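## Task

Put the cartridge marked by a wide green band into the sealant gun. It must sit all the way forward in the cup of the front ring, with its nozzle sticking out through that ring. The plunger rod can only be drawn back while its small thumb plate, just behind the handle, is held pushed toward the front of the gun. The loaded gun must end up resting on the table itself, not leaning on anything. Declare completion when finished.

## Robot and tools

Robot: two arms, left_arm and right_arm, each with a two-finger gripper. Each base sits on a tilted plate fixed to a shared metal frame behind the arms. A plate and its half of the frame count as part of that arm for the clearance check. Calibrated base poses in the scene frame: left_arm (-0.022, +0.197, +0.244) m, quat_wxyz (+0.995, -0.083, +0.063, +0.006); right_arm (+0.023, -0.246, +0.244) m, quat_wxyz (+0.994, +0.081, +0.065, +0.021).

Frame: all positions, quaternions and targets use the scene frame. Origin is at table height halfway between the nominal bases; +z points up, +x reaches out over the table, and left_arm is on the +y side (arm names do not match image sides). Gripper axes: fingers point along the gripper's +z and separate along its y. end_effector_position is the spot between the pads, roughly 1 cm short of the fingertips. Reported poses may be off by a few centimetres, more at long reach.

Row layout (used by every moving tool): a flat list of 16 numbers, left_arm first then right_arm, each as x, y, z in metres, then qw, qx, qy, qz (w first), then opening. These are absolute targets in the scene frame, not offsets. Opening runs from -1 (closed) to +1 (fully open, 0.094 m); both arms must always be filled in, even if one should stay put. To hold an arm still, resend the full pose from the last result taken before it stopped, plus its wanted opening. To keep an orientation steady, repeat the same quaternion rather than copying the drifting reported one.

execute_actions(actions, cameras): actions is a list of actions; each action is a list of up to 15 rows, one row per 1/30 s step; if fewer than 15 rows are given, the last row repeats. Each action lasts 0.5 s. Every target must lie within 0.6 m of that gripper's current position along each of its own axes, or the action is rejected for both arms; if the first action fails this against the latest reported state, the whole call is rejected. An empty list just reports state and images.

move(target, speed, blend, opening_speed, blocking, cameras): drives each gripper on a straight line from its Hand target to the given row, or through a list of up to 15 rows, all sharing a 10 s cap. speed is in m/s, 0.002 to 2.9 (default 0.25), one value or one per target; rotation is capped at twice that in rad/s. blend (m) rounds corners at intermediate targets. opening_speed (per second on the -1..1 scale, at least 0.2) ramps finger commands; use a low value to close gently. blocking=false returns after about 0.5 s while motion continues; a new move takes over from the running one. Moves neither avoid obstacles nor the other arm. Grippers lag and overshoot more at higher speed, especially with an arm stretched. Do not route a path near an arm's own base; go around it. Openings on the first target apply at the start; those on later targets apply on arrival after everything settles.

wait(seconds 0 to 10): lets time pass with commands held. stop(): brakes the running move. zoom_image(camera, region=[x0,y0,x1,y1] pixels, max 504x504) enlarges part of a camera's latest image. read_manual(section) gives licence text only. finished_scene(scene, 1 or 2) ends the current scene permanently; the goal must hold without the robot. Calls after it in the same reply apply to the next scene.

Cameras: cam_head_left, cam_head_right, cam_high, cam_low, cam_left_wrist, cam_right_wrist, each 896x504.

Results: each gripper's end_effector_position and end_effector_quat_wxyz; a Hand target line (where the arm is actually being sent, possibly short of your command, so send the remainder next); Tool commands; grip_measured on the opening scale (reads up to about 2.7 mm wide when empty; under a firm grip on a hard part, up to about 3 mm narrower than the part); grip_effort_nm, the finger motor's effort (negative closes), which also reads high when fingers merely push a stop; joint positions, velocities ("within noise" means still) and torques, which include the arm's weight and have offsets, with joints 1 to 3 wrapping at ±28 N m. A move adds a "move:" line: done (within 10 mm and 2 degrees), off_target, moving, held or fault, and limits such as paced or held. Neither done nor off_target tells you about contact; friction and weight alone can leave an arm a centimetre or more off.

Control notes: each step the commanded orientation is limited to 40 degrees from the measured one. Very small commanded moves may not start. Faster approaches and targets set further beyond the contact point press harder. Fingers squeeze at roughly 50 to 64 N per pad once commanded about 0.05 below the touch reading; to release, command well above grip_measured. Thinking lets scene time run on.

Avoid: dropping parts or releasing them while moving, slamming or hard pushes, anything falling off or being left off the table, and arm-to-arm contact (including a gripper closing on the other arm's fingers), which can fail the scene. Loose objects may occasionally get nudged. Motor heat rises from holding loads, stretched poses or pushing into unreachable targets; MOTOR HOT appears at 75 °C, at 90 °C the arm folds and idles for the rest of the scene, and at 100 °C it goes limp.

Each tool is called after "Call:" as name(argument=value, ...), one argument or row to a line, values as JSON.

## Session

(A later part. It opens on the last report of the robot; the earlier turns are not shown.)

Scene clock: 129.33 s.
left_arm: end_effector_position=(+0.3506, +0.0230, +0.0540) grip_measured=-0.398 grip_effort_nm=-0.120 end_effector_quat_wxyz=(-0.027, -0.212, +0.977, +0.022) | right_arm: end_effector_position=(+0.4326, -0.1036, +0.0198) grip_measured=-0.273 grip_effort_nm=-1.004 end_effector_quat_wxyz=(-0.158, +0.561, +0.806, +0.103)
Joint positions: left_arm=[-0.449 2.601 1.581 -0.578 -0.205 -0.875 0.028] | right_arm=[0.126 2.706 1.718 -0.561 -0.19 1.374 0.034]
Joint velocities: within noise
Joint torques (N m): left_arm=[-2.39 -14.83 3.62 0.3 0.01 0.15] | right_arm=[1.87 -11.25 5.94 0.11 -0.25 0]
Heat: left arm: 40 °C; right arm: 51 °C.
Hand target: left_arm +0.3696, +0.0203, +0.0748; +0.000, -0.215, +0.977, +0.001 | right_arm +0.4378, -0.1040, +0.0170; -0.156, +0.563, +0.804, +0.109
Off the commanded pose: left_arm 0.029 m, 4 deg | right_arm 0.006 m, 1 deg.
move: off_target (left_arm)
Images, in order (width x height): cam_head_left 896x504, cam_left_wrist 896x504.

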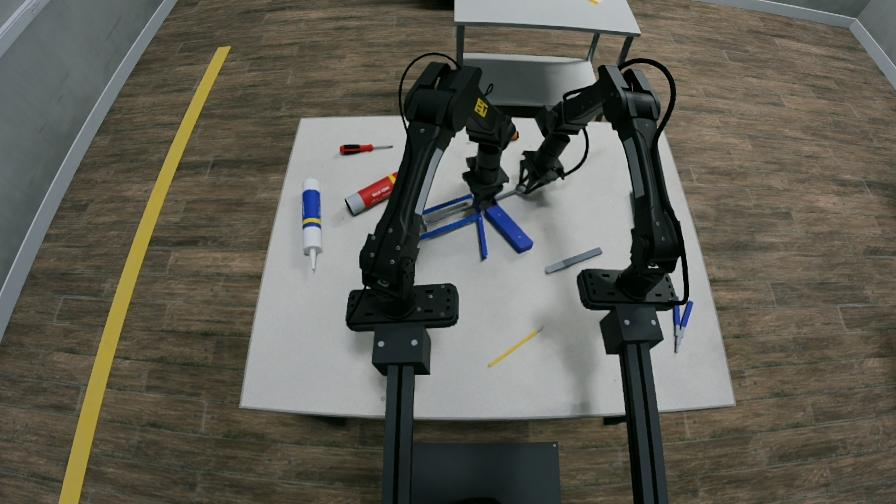

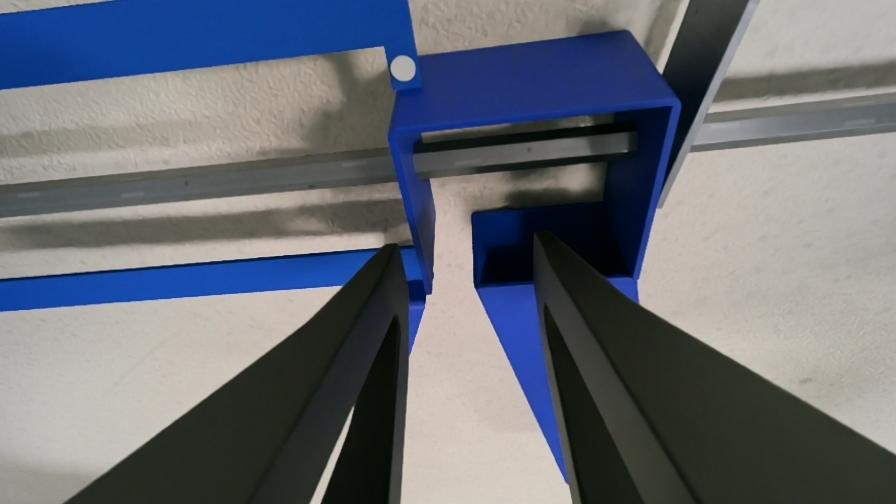

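Call:
move(
  target=[
    [0.370,0.020,0.12,0,-0.2147,0.9767,0,-0.4,0.438,-0.104,0.017,-0.1563,0.563,0.8041,0.1094,-0.45],
  ],
  speed=0.1,
  cameras=["cam_left_wrist"],
)

Scene clock: 134.27 s.
left_arm: end_effector_position=(+0.3647, +0.0264, +0.0978) grip_measured=-0.398 grip_effort_nm=-0.125 end_effector_quat_wxyz=(-0.012, -0.216, +0.976, +0.010) | right_arm: end_effector_position=(+0.4326, -0.1036, +0.0198) grip_measured=-0.274 grip_effort_nm=-1.009 end_effector_quat_wxyz=(-0.158, +0.561, +0.806, +0.103)
Joint positions: left_arm=[-0.449 2.484 1.568 -0.643 -0.205 -0.875 0.028] | right_arm=[0.126 2.706 1.718 -0.561 -0.19 1.374 0.034]
Joint velocities: within noise
Joint torques (N m): left_arm=[-4.23 -14.24 4.64 0.05 0 -0.08] | right_arm=[1.89 -11.17 5.94 0.1 -0.23 0]
Heat: left arm: 41 °C; right arm: 51 °C.
Hand target: left_arm +0.3699, +0.0201, +0.1191; +0.000, -0.215, +0.977, +0.000 | right_arm +0.4378, -0.1040, +0.0170; -0.156, +0.563, +0.804, +0.109
Off the commanded pose: left_arm 0.024 m, 2 deg | right_arm 0.006 m, 1 deg.
move: off_target (left_arm)
Images, in order (width x height): cam_left_wrist 896x504.

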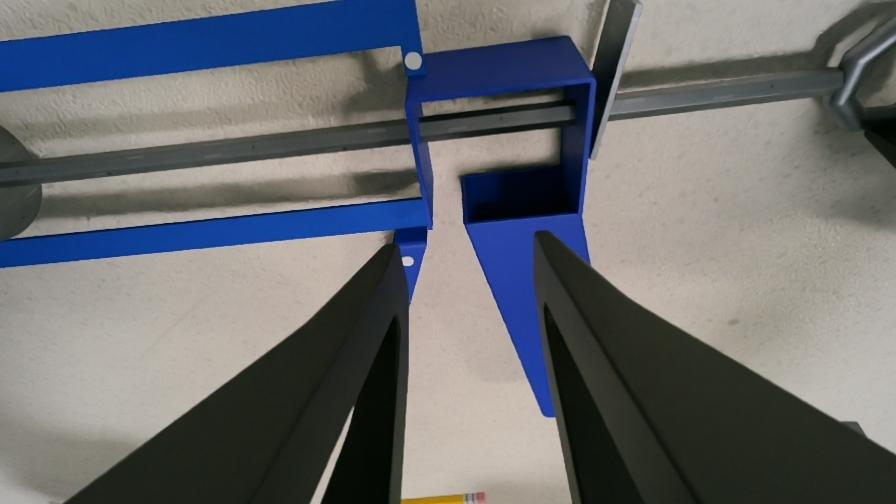

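Call:
move(
  target=[
    [0.396,-0.004,0.09,0,-0.2147,0.9767,0,-0.4,0.438,-0.104,0.017,-0.1563,0.563,0.8041,0.1094,-0.45],
    [0.396,-0.004,0.045,0,-0.2147,0.9767,0,-0.4,0.438,-0.104,0.017,-0.1563,0.563,0.8041,0.1094,-0.45],
  ],
  speed=0.1,
  cameras=["cam_left_wrist"],
)

Scene clock: 150.30 s.
left_arm: end_effector_position=(+0.3895, +0.0017, +0.0506) grip_measured=-0.398 grip_effort_nm=-0.120 end_effector_quat_wxyz=(-0.008, -0.217, +0.976, +0.007) | right_arm: end_effector_position=(+0.4326, -0.1036, +0.0198) grip_measured=-0.274 grip_effort_nm=-1.009 end_effector_quat_wxyz=(-0.158, +0.561, +0.806, +0.103)
Joint positions: left_arm=[-0.454 2.705 1.803 -0.647 -0.205 -0.88 0.028] | right_arm=[0.126 2.706 1.718 -0.561 -0.19 1.374 0.034]
Joint velocities: within noise
Joint torques (N m): left_arm=[-3.17 -9.35 7.35 0.4 -0.01 0.12] | right_arm=[1.87 -11.21 5.96 0.12 -0.22 0]
Heat: left arm: 41 °C; right arm: 51 °C.
Hand target: left_arm +0.3958, -0.0039, +0.0454; +0.000, -0.215, +0.977, +0.000 | right_arm +0.4378, -0.1040, +0.0170; -0.156, +0.563, +0.804, +0.109
Off the commanded pose: left_arm 0.010 m, 1 deg | right_arm 0.006 m, 1 deg.
move: done
Images, in order (width x height): cam_left_wrist 896x504.

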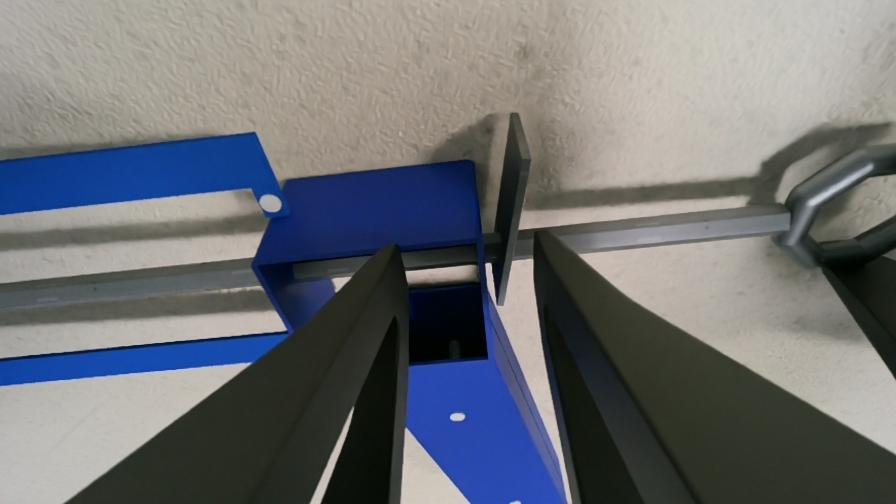

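Call:
move(
  target=[
    [0.391,-0.013,0.050,0,-0.2147,0.9767,0,-0.4,0.438,-0.104,0.017,-0.1563,0.563,0.8041,0.1094,-0.45],
    [0.392,-0.013,0.036,0,-0.2147,0.9767,0,-0.4,0.438,-0.104,0.017,-0.1563,0.563,0.8041,0.1094,-0.45],
  ],
  speed=0.08,
  cameras=["cam_left_wrist"],
)

Scene clock: 164.13 s.
left_arm: end_effector_position=(+0.3930, -0.0029, +0.0463) grip_measured=-0.398 grip_effort_nm=-0.115 end_effector_quat_wxyz=(-0.003, -0.218, +0.976, +0.003) | right_arm: end_effector_position=(+0.4326, -0.1036, +0.0198) grip_measured=-0.274 grip_effort_nm=-1.009 end_effector_quat_wxyz=(-0.158, +0.561, +0.806, +0.103)
Joint positions: left_arm=[-0.458 2.724 1.821 -0.634 -0.205 -0.883 0.028] | right_arm=[0.126 2.706 1.718 -0.561 -0.19 1.374 0.034]
Joint velocities: within noise
Joint torques (N m): left_arm=[-4.23 -8.47 7.12 0.4 0.01 -0.07] | right_arm=[1.94 -11.21 5.96 0.11 -0.25 0.01]
Heat: left arm: 42 °C; right arm: 52 °C.
Hand target: left_arm +0.3915, -0.0127, +0.0364; +0.000, -0.215, +0.977, +0.000 | right_arm +0.4378, -0.1040, +0.0170; -0.156, +0.563, +0.804, +0.109
Off the commanded pose: left_arm 0.014 m, 1 deg | right_arm 0.006 m, 1 deg.
move: off_target (left_arm)
Images, in order (width x height): cam_left_wrist 896x504.

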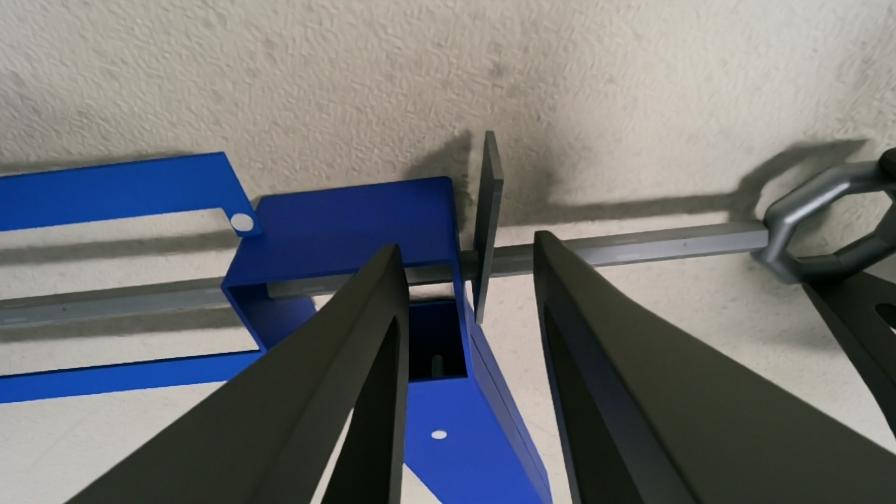

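Call:
move(
  target=[
    [0.384,-0.012,0.062,0,-0.2147,0.9767,0,-0.4,0.438,-0.104,0.017,-0.1563,0.563,0.8041,0.1094,-0.45],
  ],
  speed=0.08,
  cameras=[],
)

Call:
move(
  target=[
    [0.390,-0.012,0.038,0,-0.2147,0.9767,0,-0.4,0.438,-0.104,0.017,-0.1563,0.563,0.8041,0.1094,-0.45],
  ],
  speed=0.08,
  cameras=["cam_left_wrist"],
)

Scene clock: 169.63 s.
left_arm: end_effector_position=(+0.3861, -0.0042, +0.0457) grip_measured=-0.398 grip_effort_nm=-0.125 end_effector_quat_wxyz=(-0.001, -0.216, +0.976, +0.008) | right_arm: end_effector_position=(+0.4326, -0.1036, +0.0198) grip_measured=-0.274 grip_effort_nm=-1.004 end_effector_quat_wxyz=(-0.158, +0.561, +0.806, +0.103)
Joint positions: left_arm=[-0.47 2.715 1.79 -0.619 -0.215 -0.893 0.028] | right_arm=[0.126 2.706 1.718 -0.561 -0.19 1.374 0.034]
Joint velocities: within noise
Joint torques (N m): left_arm=[-4.72 -14.31 3.18 0.1 0.08 -0.11] | right_arm=[1.87 -11.26 5.96 0.13 -0.23 0]
Heat: left arm: 41 °C; right arm: 52 °C.
Hand target: left_arm +0.3840, -0.0119, +0.0613; +0.000, -0.215, +0.977, +0.000 | right_arm +0.4378, -0.1040, +0.0170; -0.156, +0.563, +0.804, +0.109
Off the commanded pose: left_arm 0.018 m, 1 deg | right_arm 0.006 m, 1 deg.
move: off_target (left_arm)
No camera images: "cameras" was empty.

Scene clock: 170.40 s.
left_arm: end_effector_position=(+0.3891, -0.0062, +0.0464) grip_measured=-0.398 grip_effort_nm=-0.120 end_effector_quat_wxyz=(+0.001, -0.217, +0.976, +0.004) | right_arm: end_effector_position=(+0.4326, -0.1036, +0.0198) grip_measured=-0.274 grip_effort_nm=-1.004 end_effector_quat_wxyz=(-0.158, +0.561, +0.806, +0.103)
Joint positions: left_arm=[-0.47 2.717 1.799 -0.616 -0.211 -0.893 0.028] | right_arm=[0.126 2.706 1.718 -0.561 -0.19 1.374 0.034]
Joint velocities: within noise
Joint torques (N m): left_arm=[-3.32 -8.77 7.25 0.28 0.07 0.05] | right_arm=[1.89 -11.18 5.96 0.12 -0.24 -0.02]
Heat: left arm: 41 °C; right arm: 52 °C.
Hand target: left_arm +0.3897, -0.0117, +0.0381; +0.000, -0.215, +0.977, +0.000 | right_arm +0.4378, -0.1040, +0.0170; -0.156, +0.563, +0.804, +0.109
Off the commanded pose: left_arm 0.010 m, 1 deg | right_arm 0.006 m, 1 deg.
move: done
Images, in order (width x height): cam_left_wrist 896x504.

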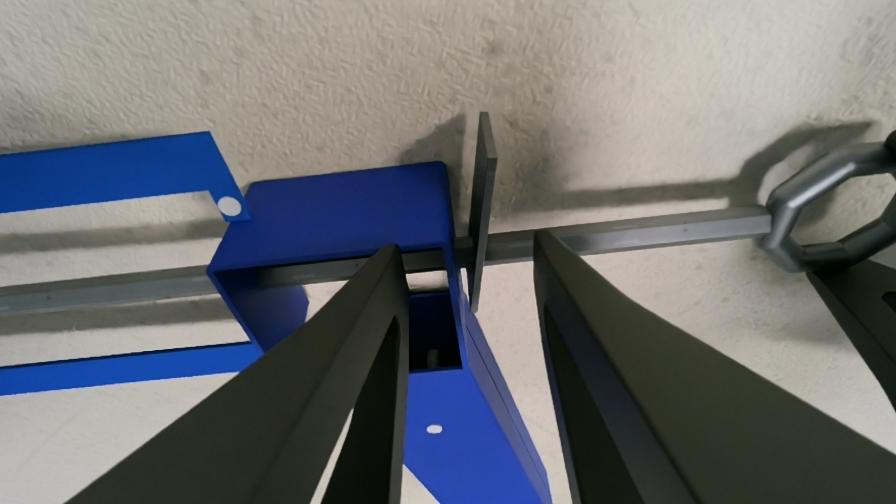

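Call:
move(
  target=[
    [0.385,-0.012,0.031,0,-0.2147,0.9767,0,-0.4,0.438,-0.104,0.017,-0.1563,0.563,0.8041,0.1094,-0.45],
  ],
  speed=0.05,
  cameras=["cam_left_wrist"],
)

Scene clock: 174.03 s.
left_arm: end_effector_position=(+0.3892, -0.0063, +0.0464) grip_measured=-0.398 grip_effort_nm=-0.120 end_effector_quat_wxyz=(+0.001, -0.217, +0.976, +0.003) | right_arm: end_effector_position=(+0.4326, -0.1036, +0.0198) grip_measured=-0.274 grip_effort_nm=-1.009 end_effector_quat_wxyz=(-0.158, +0.561, +0.806, +0.103)
Joint positions: left_arm=[-0.47 2.717 1.799 -0.616 -0.211 -0.893 0.028] | right_arm=[0.126 2.706 1.718 -0.561 -0.19 1.374 0.034]
Joint velocities: within noise
Joint torques (N m): left_arm=[-3.56 -8.28 5.12 0.56 0.07 0.02] | right_arm=[1.92 -11.28 6.01 0.13 -0.22 0]
Heat: left arm: 41 °C; right arm: 52 °C.
Hand target: left_arm +0.3844, -0.0115, +0.0315; +0.000, -0.215, +0.977, +0.000 | right_arm +0.4378, -0.1040, +0.0170; -0.156, +0.563, +0.804, +0.109
Off the commanded pose: left_arm 0.017 m, 0 deg | right_arm 0.006 m, 1 deg.
move: off_target (left_arm)
Images, in order (width x height): cam_left_wrist 896x504.

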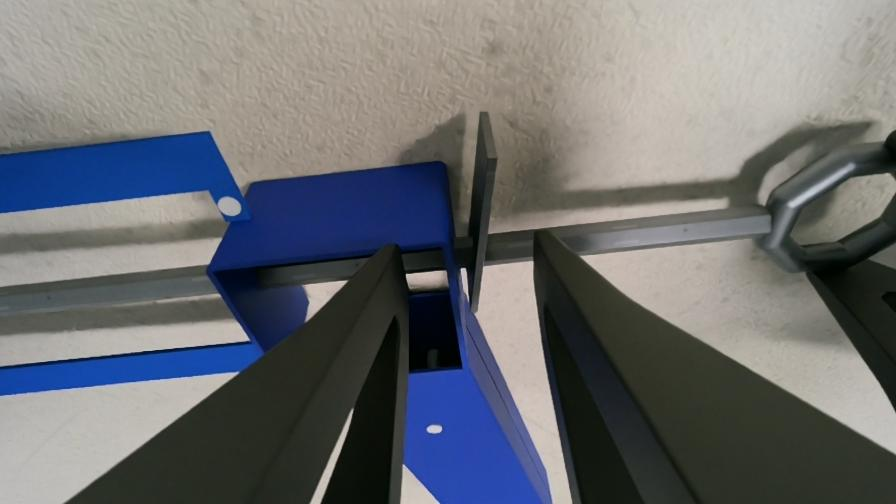

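Call:
move(
  target=[
    [0.384,-0.012,0.020,0,-0.2147,0.9767,0,-0.4,0.438,-0.104,0.017,-0.1563,0.563,0.8041,0.1094,-0.45],
  ],
  speed=0.05,
  cameras=["cam_left_wrist"],
)

Scene clock: 176.93 s.
left_arm: end_effector_position=(+0.3885, -0.0062, +0.0452) grip_measured=-0.398 grip_effort_nm=-0.110 end_effector_quat_wxyz=(+0.000, -0.217, +0.976, +0.004) | right_arm: end_effector_position=(+0.4326, -0.1036, +0.0198) grip_measured=-0.274 grip_effort_nm=-1.004 end_effector_quat_wxyz=(-0.158, +0.561, +0.806, +0.103)
Joint positions: left_arm=[-0.47 2.72 1.799 -0.615 -0.211 -0.893 0.028] | right_arm=[0.126 2.706 1.718 -0.561 -0.19 1.374 0.034]
Joint velocities: within noise
Joint torques (N m): left_arm=[-3.02 -7.01 5.18 0.77 0.05 0.05] | right_arm=[1.84 -11.23 6 0.1 -0.25 -0.01]
Heat: left arm: 41 °C; right arm: 52 °C.
Hand target: left_arm +0.3826, -0.0110, +0.0215; +0.000, -0.215, +0.977, +0.000 | right_arm +0.4378, -0.1040, +0.0170; -0.156, +0.563, +0.804, +0.109
Off the commanded pose: left_arm 0.026 m, 1 deg | right_arm 0.006 m, 1 deg.
move: off_target (left_arm)
Images, in order (width x height): cam_left_wrist 896x504.

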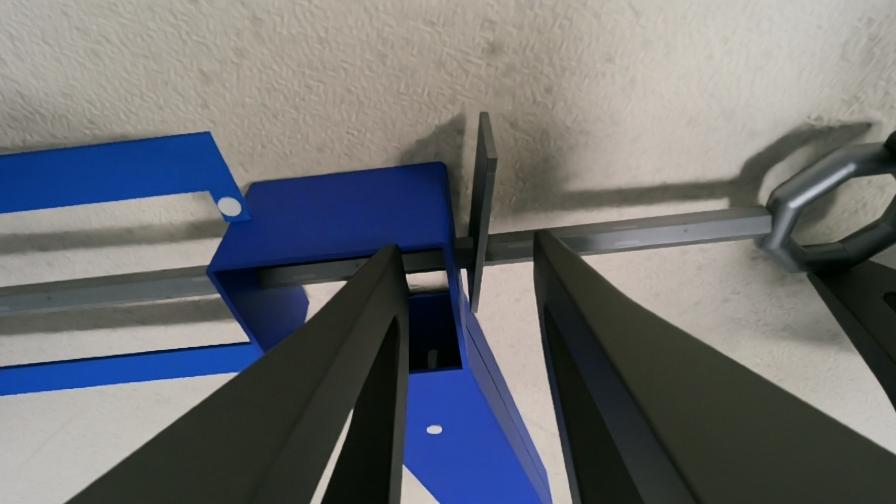

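Call:
move(
  target=[
    [0.386,-0.010,0.036,0,-0.2147,0.9767,0,-0.4,0.438,-0.104,0.017,-0.1563,0.563,0.8041,0.1094,-0.45],
    [0.386,-0.010,0.036,0,-0.2147,0.9767,0,-0.97,0.438,-0.104,0.017,-0.1563,0.563,0.8041,0.1094,-0.45],
  ],
  speed=0.05,
  opening_speed=0.4,
  cameras=["cam_left_wrist"],
)

Scene clock: 186.87 s.
left_arm: end_effector_position=(+0.3859, -0.0017, +0.0453) grip_measured=-0.967 grip_effort_nm=-0.168 end_effector_quat_wxyz=(-0.001, -0.215, +0.976, +0.016) | right_arm: end_effector_position=(+0.4326, -0.1036, +0.0198) grip_measured=-0.274 grip_effort_nm=-1.009 end_effector_quat_wxyz=(-0.158, +0.561, +0.806, +0.103)
Joint positions: left_arm=[-0.47 2.72 1.799 -0.633 -0.227 -0.893 0.002] | right_arm=[0.126 2.706 1.718 -0.561 -0.19 1.374 0.034]
Joint velocities: within noise
Joint torques (N m): left_arm=[-3.17 -9.58 4.79 0.59 0.19 0.05] | right_arm=[1.92 -11.23 5.96 0.12 -0.24 -0.03]
Heat: left arm: 39 °C; right arm: 52 °C.
Hand target: left_arm +0.3857, -0.0097, +0.0364; +0.000, -0.215, +0.977, +0.000 | right_arm +0.4378, -0.1040, +0.0170; -0.156, +0.563, +0.804, +0.109
Off the commanded pose: left_arm 0.012 m, 2 deg | right_arm 0.006 m, 1 deg.
move: off_target (left_arm)
Images, in order (width x height): cam_left_wrist 896x504.

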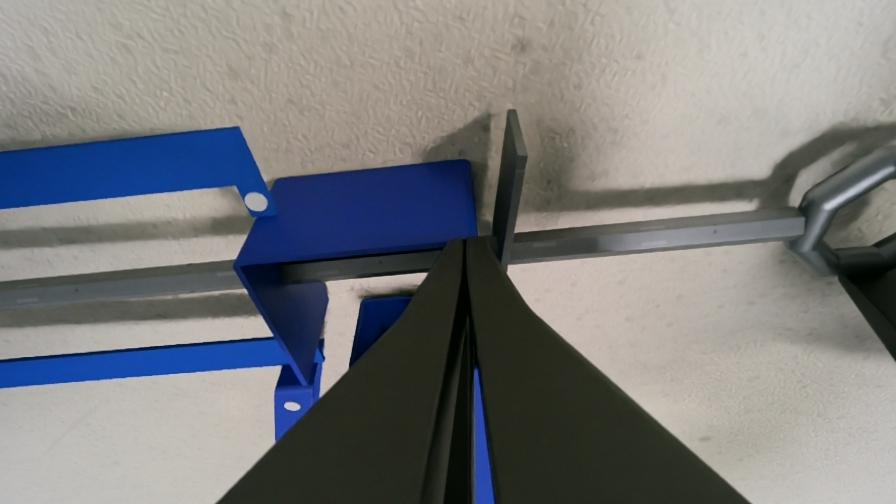

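Call:
move(
  target=[
    [0.386,-0.010,0.036,0,-0.2147,0.9767,0,-0.4,0.438,-0.104,0.017,-0.1563,0.563,0.8041,0.1094,-0.45],
    [0.380,-0.016,0.070,0,-0.2147,0.9767,0,-0.4,0.438,-0.104,0.017,-0.1563,0.563,0.8041,0.1094,-0.45],
    [0.382,-0.014,0.040,0,-0.2147,0.9767,0,-0.4,0.438,-0.104,0.017,-0.1563,0.563,0.8041,0.1094,-0.45],
  ],
  speed=0.08,
  opening_speed=0.8,
  cameras=["cam_left_wrist"],
)

Scene clock: 207.27 s.
left_arm: end_effector_position=(+0.3737, -0.0085, +0.0420) grip_measured=-0.403 grip_effort_nm=0.149 end_effector_quat_wxyz=(-0.013, -0.215, +0.977, +0.006) | right_arm: end_effector_position=(+0.4326, -0.1036, +0.0198) grip_measured=-0.274 grip_effort_nm=-1.009 end_effector_quat_wxyz=(-0.158, +0.561, +0.806, +0.103)
Joint positions: left_arm=[-0.482 2.714 1.761 -0.61 -0.198 -0.906 0.028] | right_arm=[0.126 2.706 1.718 -0.561 -0.19 1.374 0.034]
Joint velocities: within noise
Joint torques (N m): left_arm=[-3.25 -9.95 6.76 0.42 -0.06 0.06] | right_arm=[1.89 -11.19 5.97 0.11 -0.22 -0.01]
Heat: left arm: 39 °C; right arm: 52 °C.
Hand target: left_arm +0.3819, -0.0139, +0.0403; +0.000, -0.215, +0.977, +0.000 | right_arm +0.4378, -0.1040, +0.0170; -0.156, +0.563, +0.804, +0.109
Off the commanded pose: left_arm 0.010 m, 2 deg | right_arm 0.006 m, 1 deg.
move: done
Images, in order (width x height): cam_left_wrist 896x504.

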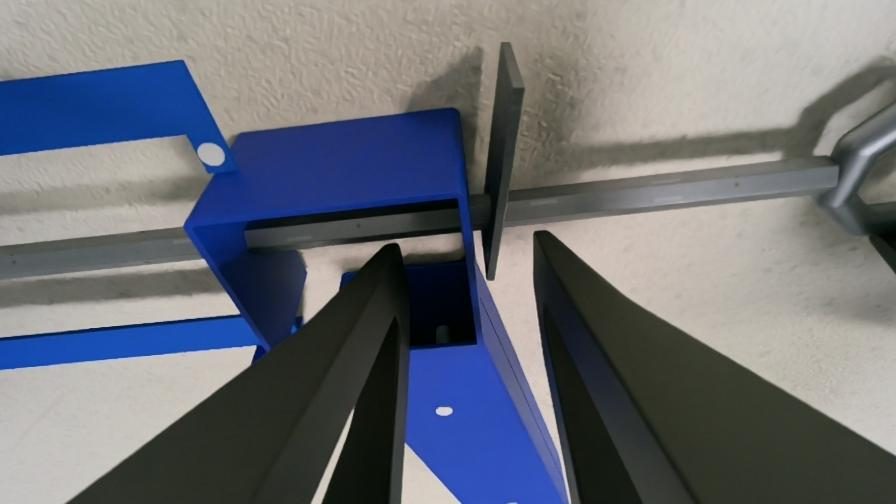

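Call:
move(
  target=[
    [0.387,-0.013,0.034,0,-0.2147,0.9767,0,-0.4,0.438,-0.104,0.017,-0.1563,0.563,0.8041,0.1094,-0.45],
  ],
  speed=0.05,
  cameras=["cam_left_wrist"],
)

Scene clock: 213.07 s.
left_arm: end_effector_position=(+0.3814, -0.0124, +0.0419) grip_measured=-0.403 grip_effort_nm=0.149 end_effector_quat_wxyz=(-0.006, -0.216, +0.976, +0.001) | right_arm: end_effector_position=(+0.4326, -0.1036, +0.0198) grip_measured=-0.274 grip_effort_nm=-1.004 end_effector_quat_wxyz=(-0.158, +0.561, +0.806, +0.103)
Joint positions: left_arm=[-0.482 2.726 1.79 -0.608 -0.198 -0.904 0.028] | right_arm=[0.126 2.706 1.718 -0.561 -0.19 1.374 0.034]
Joint velocities: within noise
Joint torques (N m): left_arm=[-2.48 -9.14 7.17 0.35 -0.06 0.12] | right_arm=[1.83 -11.21 5.97 0.11 -0.26 0.01]
Heat: left arm: 38 °C; right arm: 52 °C.
Hand target: left_arm +0.3867, -0.0128, +0.0342; +0.000, -0.215, +0.977, +0.000 | right_arm +0.4378, -0.1040, +0.0170; -0.156, +0.563, +0.804, +0.109
Off the commanded pose: left_arm 0.010 m, 1 deg | right_arm 0.006 m, 1 deg.
move: done
Images, in order (width x height): cam_left_wrist 896x504.

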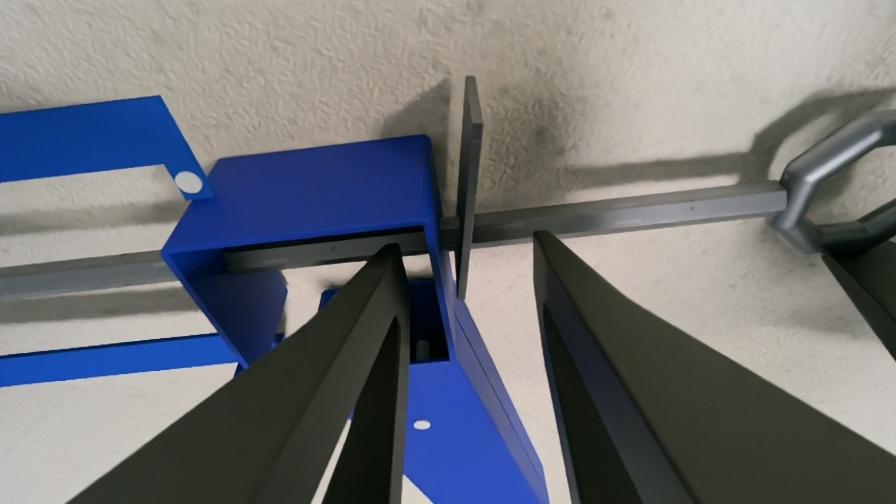

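Call:
move(
  target=[
    [0.387,-0.010,0.022,0,-0.2147,0.9767,0,-0.4,0.438,-0.104,0.017,-0.1563,0.563,0.8041,0.1094,-0.45],
  ],
  speed=0.05,
  cameras=["cam_left_wrist"],
)

Scene clock: 216.77 s.
left_arm: end_effector_position=(+0.3820, -0.0104, +0.0339) grip_measured=-0.403 grip_effort_nm=0.144 end_effector_quat_wxyz=(-0.006, -0.216, +0.976, +0.001) | right_arm: end_effector_position=(+0.4326, -0.1036, +0.0198) grip_measured=-0.274 grip_effort_nm=-1.009 end_effector_quat_wxyz=(-0.158, +0.561, +0.806, +0.103)
Joint positions: left_arm=[-0.474 2.746 1.796 -0.593 -0.198 -0.897 0.028] | right_arm=[0.126 2.706 1.718 -0.561 -0.19 1.374 0.034]
Joint velocities: within noise
Joint torques (N m): left_arm=[-2.26 -8.55 6.94 0.44 -0.06 0.18] | right_arm=[1.91 -11.25 5.93 0.1 -0.24 0.01]
Heat: left arm: 39 °C; right arm: 52 °C.
Hand target: left_arm +0.3864, -0.0098, +0.0224; +0.000, -0.215, +0.977, +0.000 | right_arm +0.4378, -0.1040, +0.0170; -0.156, +0.563, +0.804, +0.109
Off the commanded pose: left_arm 0.013 m, 1 deg | right_arm 0.006 m, 1 deg.
move: off_target (left_arm)
Images, in order (width x height): cam_left_wrist 896x504.

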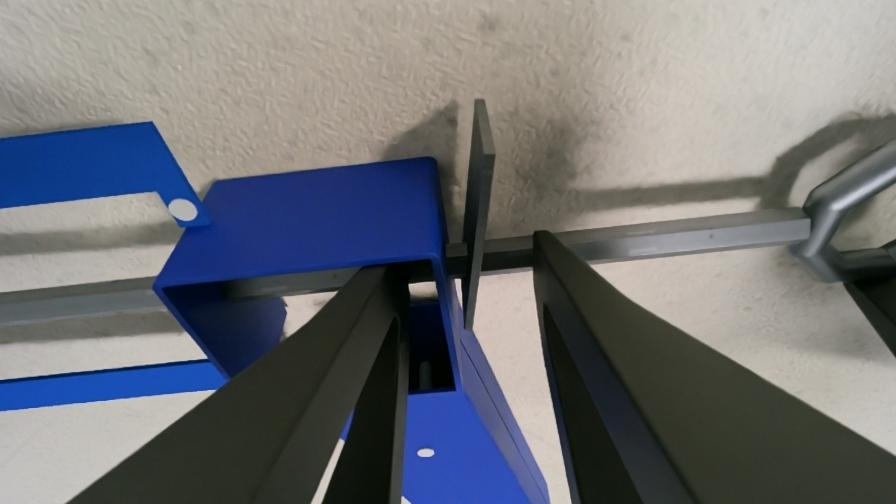

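Call:
move(
  target=[
    [0.387,-0.009,0.024,0,-0.2147,0.9767,0,-0.97,0.438,-0.104,0.017,-0.1563,0.563,0.8041,0.1094,-0.45],
  ],
  speed=0.05,
  opening_speed=0.4,
  cameras=["cam_left_wrist","cam_right_wrist"],
)

Scene clock: 220.47 s.
left_arm: end_effector_position=(+0.3810, -0.0077, +0.0336) grip_measured=-0.905 grip_effort_nm=-0.999 end_effector_quat_wxyz=(-0.008, -0.215, +0.977, +0.005) | right_arm: end_effector_position=(+0.4326, -0.1035, +0.0199) grip_measured=-0.274 grip_effort_nm=-1.009 end_effector_quat_wxyz=(-0.158, +0.561, +0.806, +0.103)
Joint positions: left_arm=[-0.471 2.746 1.796 -0.601 -0.202 -0.893 0.004] | right_arm=[0.126 2.706 1.718 -0.561 -0.19 1.374 0.034]
Joint velocities: within noise
Joint torques (N m): left_arm=[-2.41 -8.99 6.48 0.49 -0.02 0.12] | right_arm=[1.96 -11.22 5.96 0.11 -0.22 -0.01]
Heat: left arm: 39 °C; right arm: 52 °C.
Hand target: left_arm +0.3866, -0.0087, +0.0243; +0.000, -0.215, +0.977, +0.000 | right_arm +0.4378, -0.1040, +0.0170; -0.156, +0.563, +0.804, +0.109
Off the commanded pose: left_arm 0.011 m, 1 deg | right_arm 0.006 m, 1 deg.
move: off_target (left_arm)
Images, in order (width x height): cam_left_wrist 896x504, cam_right_wrist 896x504.

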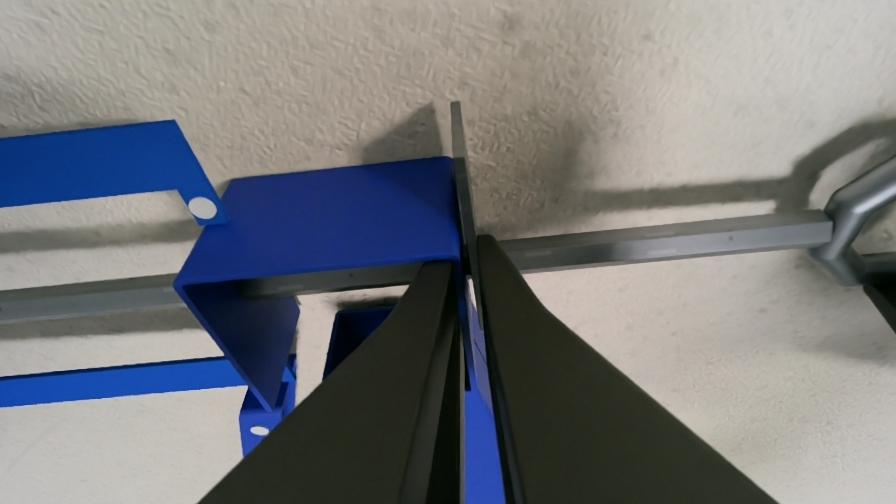

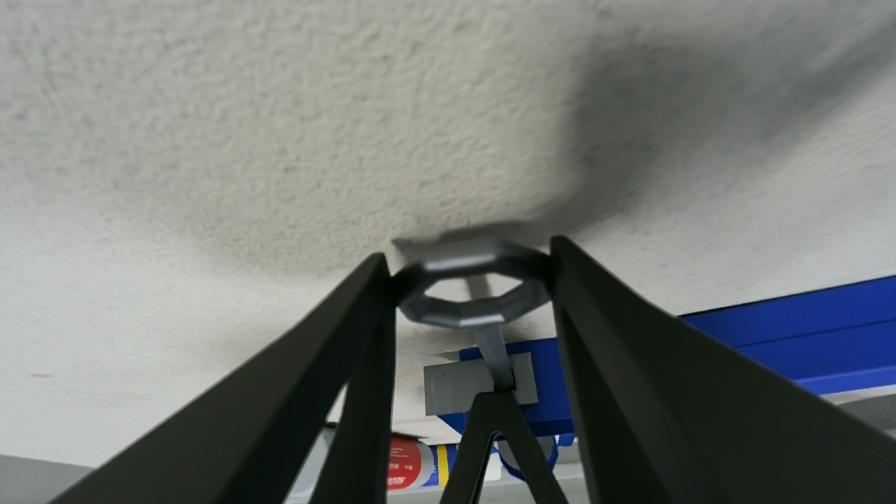

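Call:
move(
  target=[
    [0.387,-0.009,0.024,0,-0.2147,0.9767,0,-0.97,0.456,-0.154,0.019,-0.1563,0.563,0.8041,0.1094,-0.45],
  ],
  speed=0.06,
  cameras=["cam_left_wrist","cam_right_wrist"],
)

Scene clock: 224.07 s.
left_arm: end_effector_position=(+0.3957, -0.0272, +0.0363) grip_measured=-0.911 grip_effort_nm=-1.023 end_effector_quat_wxyz=(+0.010, -0.218, +0.975, -0.039) | right_arm: end_effector_position=(+0.4471, -0.1298, +0.0228) grip_measured=-0.274 grip_effort_nm=-1.009 end_effector_quat_wxyz=(-0.177, +0.556, +0.801, +0.130)
Joint positions: left_arm=[-0.478 2.746 1.803 -0.525 -0.157 -0.891 0.004] | right_arm=[0.041 2.721 1.785 -0.626 -0.259 1.281 0.034]
Joint velocities: within noise
Joint torques (N m): left_arm=[-1.95 -9.2 5.76 0 -0.38 0.13] | right_arm=[-0.38 -12.16 7.04 -0.27 0.33 -0.19]
Heat: left arm: 39 °C; right arm: 52 °C.
Hand target: left_arm +0.3868, -0.0093, +0.0247; +0.000, -0.214, +0.977, -0.001 | right_arm +0.4553, -0.1538, +0.0195; -0.156, +0.563, +0.804, +0.110
Off the commanded pose: left_arm 0.024 m, 5 deg | right_arm 0.026 m, 3 deg.
move: off_target (left_arm, right_arm)
Images, in order (width x height): cam_left_wrist 896x504, cam_right_wrist 896x504.

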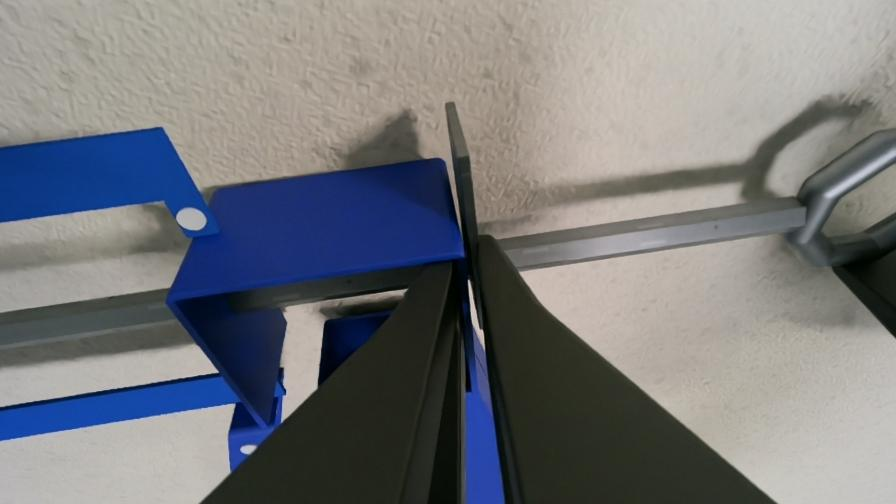

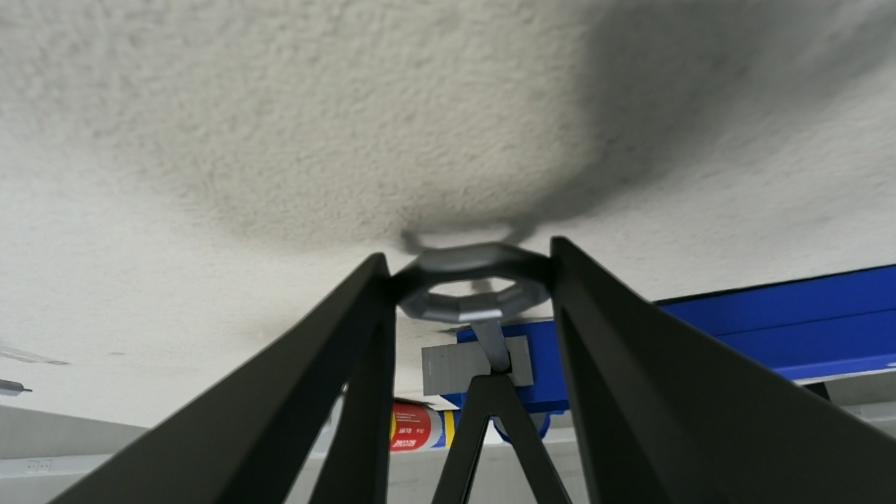

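Call:
move(
  target=[
    [0.379,0.012,0.024,0,-0.2147,0.9767,0,-0.97,0.462,-0.168,0.017,-0.1563,0.563,0.8041,0.1094,-0.45],
  ],
  speed=0.08,
  cameras=["cam_left_wrist","cam_right_wrist"],
)

Scene clock: 228.47 s.
left_arm: end_effector_position=(+0.3936, -0.0299, +0.0323) grip_measured=-0.911 grip_effort_nm=-1.018 end_effector_quat_wxyz=(+0.014, -0.212, +0.975, -0.062) | right_arm: end_effector_position=(+0.4460, -0.1365, +0.0189) grip_measured=-0.274 grip_effort_nm=-1.004 end_effector_quat_wxyz=(-0.190, +0.558, +0.798, +0.130)
Joint positions: left_arm=[-0.472 2.73 1.742 -0.443 -0.125 -0.869 0.004] | right_arm=[0.018 2.744 1.818 -0.662 -0.276 1.262 0.034]
Joint velocities: within noise
Joint torques (N m): left_arm=[0.27 -11.71 1.61 -0.14 -0.64 0.28] | right_arm=[-1.18 -12.92 7.6 -0.27 0.52 -0.33]
Heat: left arm: 40 °C; right arm: 54 °C.
Hand target: left_arm +0.3790, +0.0095, +0.0242; -0.001, -0.213, +0.977, -0.002 | right_arm +0.4607, -0.1679, +0.0179; -0.156, +0.564, +0.803, +0.110
Off the commanded pose: left_arm 0.045 m, 7 deg | right_arm 0.035 m, 5 deg.
move: off_target (left_arm, right_arm)
Images, in order (width x height): cam_left_wrist 896x504, cam_right_wrist 896x504.

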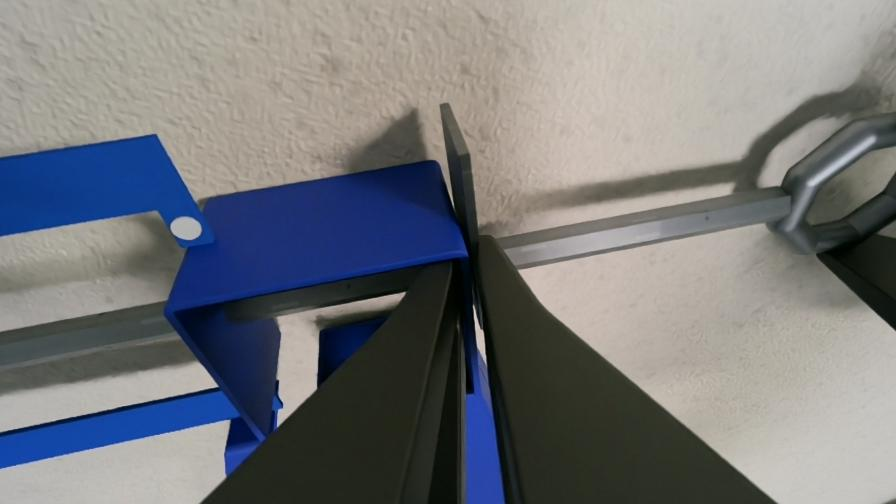

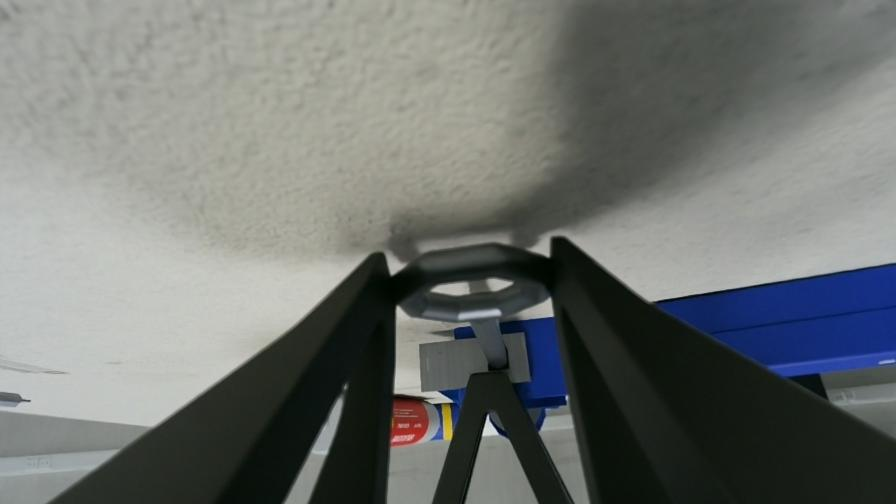

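Call:
move(
  target=[
    [0.392,-0.024,0.036,0,-0.2147,0.9767,0,-0.97,0.450,-0.137,0.034,-0.1563,0.563,0.8041,0.1094,-0.45],
  ],
  speed=0.08,
  cameras=["cam_left_wrist","cam_right_wrist"],
)

Scene clock: 233.40 s.
left_arm: end_effector_position=(+0.3940, -0.0281, +0.0358) grip_measured=-0.911 grip_effort_nm=-1.033 end_effector_quat_wxyz=(+0.000, -0.217, +0.976, -0.027) | right_arm: end_effector_position=(+0.4420, -0.1291, +0.0200) grip_measured=-0.274 grip_effort_nm=-1.004 end_effector_quat_wxyz=(-0.180, +0.563, +0.797, +0.122)
Joint positions: left_arm=[-0.484 2.768 1.85 -0.581 -0.163 -0.9 0.004] | right_arm=[0.044 2.724 1.774 -0.623 -0.252 1.301 0.034]
Joint velocities: within noise
Joint torques (N m): left_arm=[-3.81 -10.18 8.08 -0.18 -0.33 -0.09] | right_arm=[2.84 -16.51 3.49 -0.16 0.29 0.03]
Heat: left arm: 40 °C; right arm: 54 °C.
Hand target: left_arm +0.3920, -0.0240, +0.0363; +0.001, -0.214, +0.977, -0.002 | right_arm +0.4501, -0.1369, +0.0338; -0.157, +0.563, +0.804, +0.110
Off the commanded pose: left_arm 0.005 m, 3 deg | right_arm 0.018 m, 3 deg.
move: off_target (left_arm, right_arm)
Images, in order (width x height): cam_left_wrist 896x504, cam_right_wrist 896x504.

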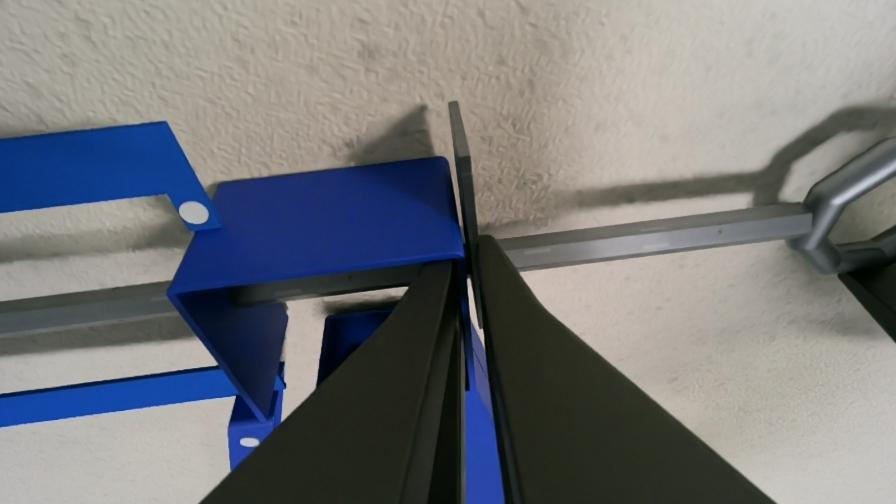

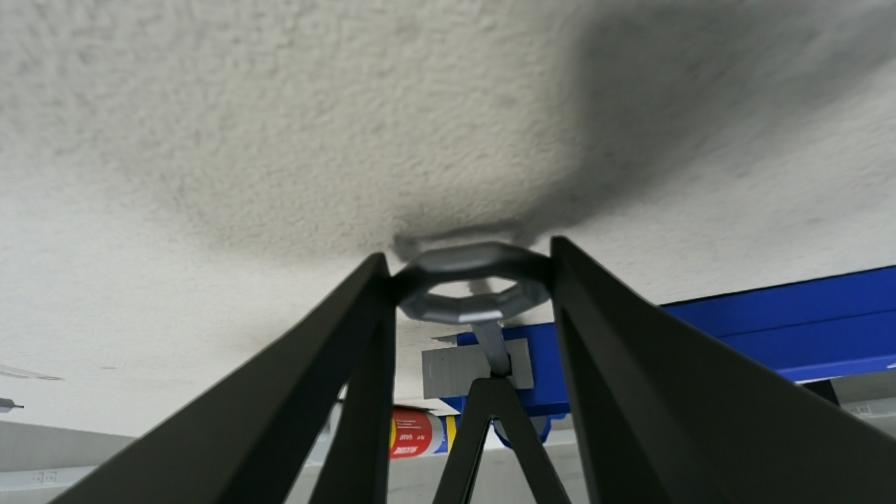

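Call:
move(
  target=[
    [0.392,-0.030,0.034,0,-0.2147,0.9767,0,-0.97,0.432,-0.095,0.024,-0.1563,0.563,0.8041,0.1094,-0.45],
  ],
  speed=0.08,
  cameras=["cam_left_wrist","cam_right_wrist"],
)

Call:
move(
  target=[
    [0.392,-0.015,0.034,0,-0.2147,0.9767,0,-0.97,0.455,-0.145,0.024,-0.1563,0.563,0.8041,0.1094,-0.45],
  ],
  speed=0.12,
  cameras=["cam_left_wrist","cam_right_wrist"],
)

Scene clock: 239.30 s.
left_arm: end_effector_position=(+0.3866, -0.0159, +0.0347) grip_measured=-0.911 grip_effort_nm=-1.038 end_effector_quat_wxyz=(-0.010, -0.216, +0.976, +0.009) | right_arm: end_effector_position=(+0.4347, -0.1120, +0.0153) grip_measured=-0.274 grip_effort_nm=-1.009 end_effector_quat_wxyz=(-0.153, +0.572, +0.800, +0.101)
Joint positions: left_arm=[-0.484 2.781 1.877 -0.656 -0.207 -0.909 0.004] | right_arm=[0.108 2.71 1.714 -0.546 -0.183 1.382 0.034]
Joint velocities: within noise
Joint torques (N m): left_arm=[-4.85 -9.76 8.36 0.27 0 -0.13] | right_arm=[5.68 -13.9 2.93 0.13 -0.28 0.16]
Heat: left arm: 41 °C; right arm: 58 °C.
Hand target: left_arm +0.3914, -0.0297, +0.0343; +0.000, -0.215, +0.977, +0.000 | right_arm +0.4317, -0.0954, +0.0238; -0.157, +0.563, +0.804, +0.109
Off the commanded pose: left_arm 0.015 m, 2 deg | right_arm 0.019 m, 2 deg.
move: off_target (left_arm, right_arm)
Images, in order (width x height): cam_left_wrist 896x504, cam_right_wrist 896x504.

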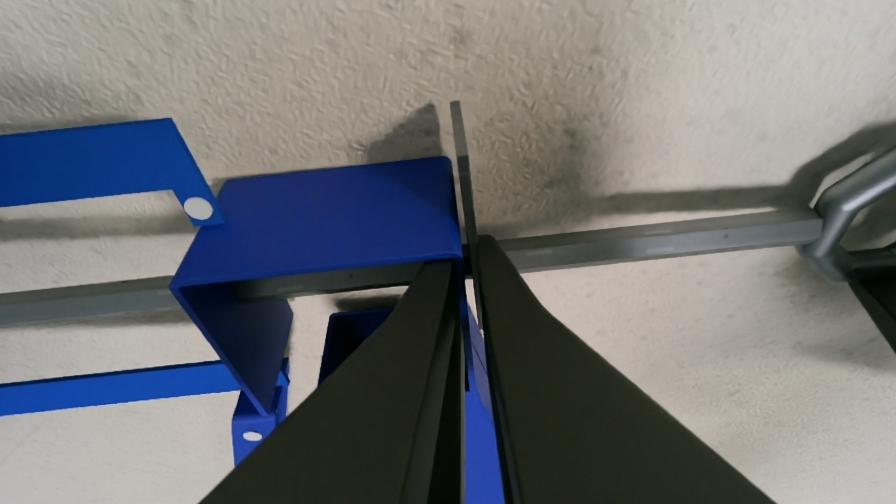

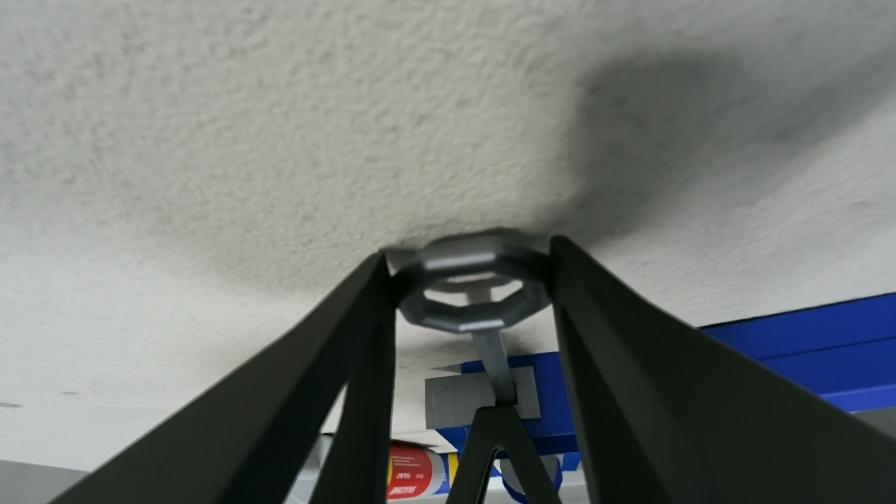

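Scene clock: 240.23 s.
left_arm: end_effector_position=(+0.3972, -0.0297, +0.0350) grip_measured=-0.911 grip_effort_nm=-1.023 end_effector_quat_wxyz=(+0.002, -0.218, +0.976, -0.026) | right_arm: end_effector_position=(+0.4481, -0.1317, +0.0218) grip_measured=-0.274 grip_effort_nm=-1.004 end_effector_quat_wxyz=(-0.164, +0.562, +0.802, +0.119)
Joint positions: left_arm=[-0.485 2.781 1.877 -0.593 -0.167 -0.903 0.004] | right_arm=[0.049 2.715 1.776 -0.613 -0.224 1.301 0.034]
Joint velocities: within noise
Joint torques (N m): left_arm=[-2.29 -11.82 3.82 0.08 -0.35 0.11] | right_arm=[0.77 -12.6 7.04 -0.33 0.04 -0.17]
Heat: left arm: 41 °C; right arm: 58 °C.
Hand target: left_arm +0.3920, -0.0153, +0.0340; +0.000, -0.214, +0.977, +0.000 | right_arm +0.4548, -0.1451, +0.0241; -0.156, +0.563, +0.804, +0.110
Off the commanded pose: left_arm 0.016 m, 3 deg | right_arm 0.015 m, 1 deg.
move: off_target (left_arm, right_arm)
Images, in order (width x height): cam_left_wrist 896x504, cam_right_wrist 896x504.

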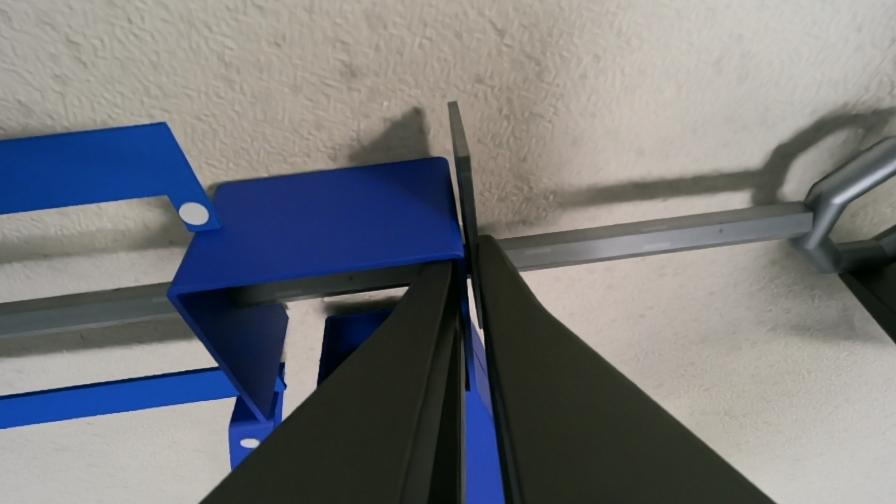

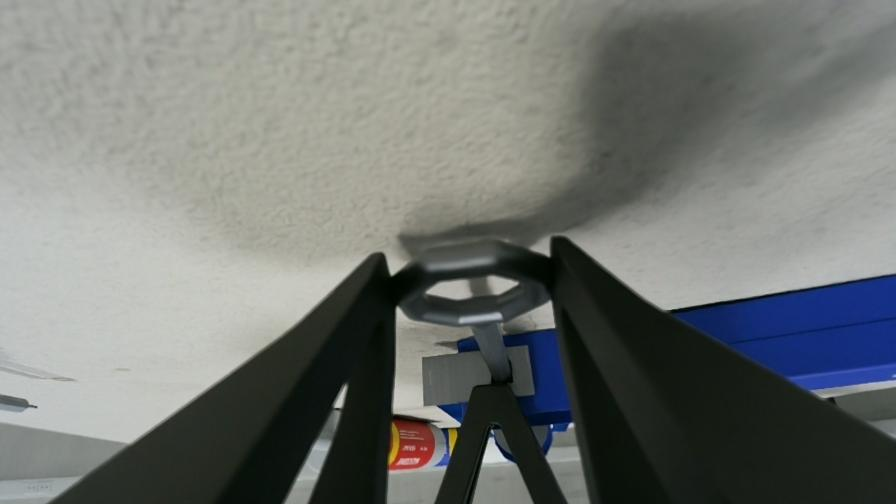

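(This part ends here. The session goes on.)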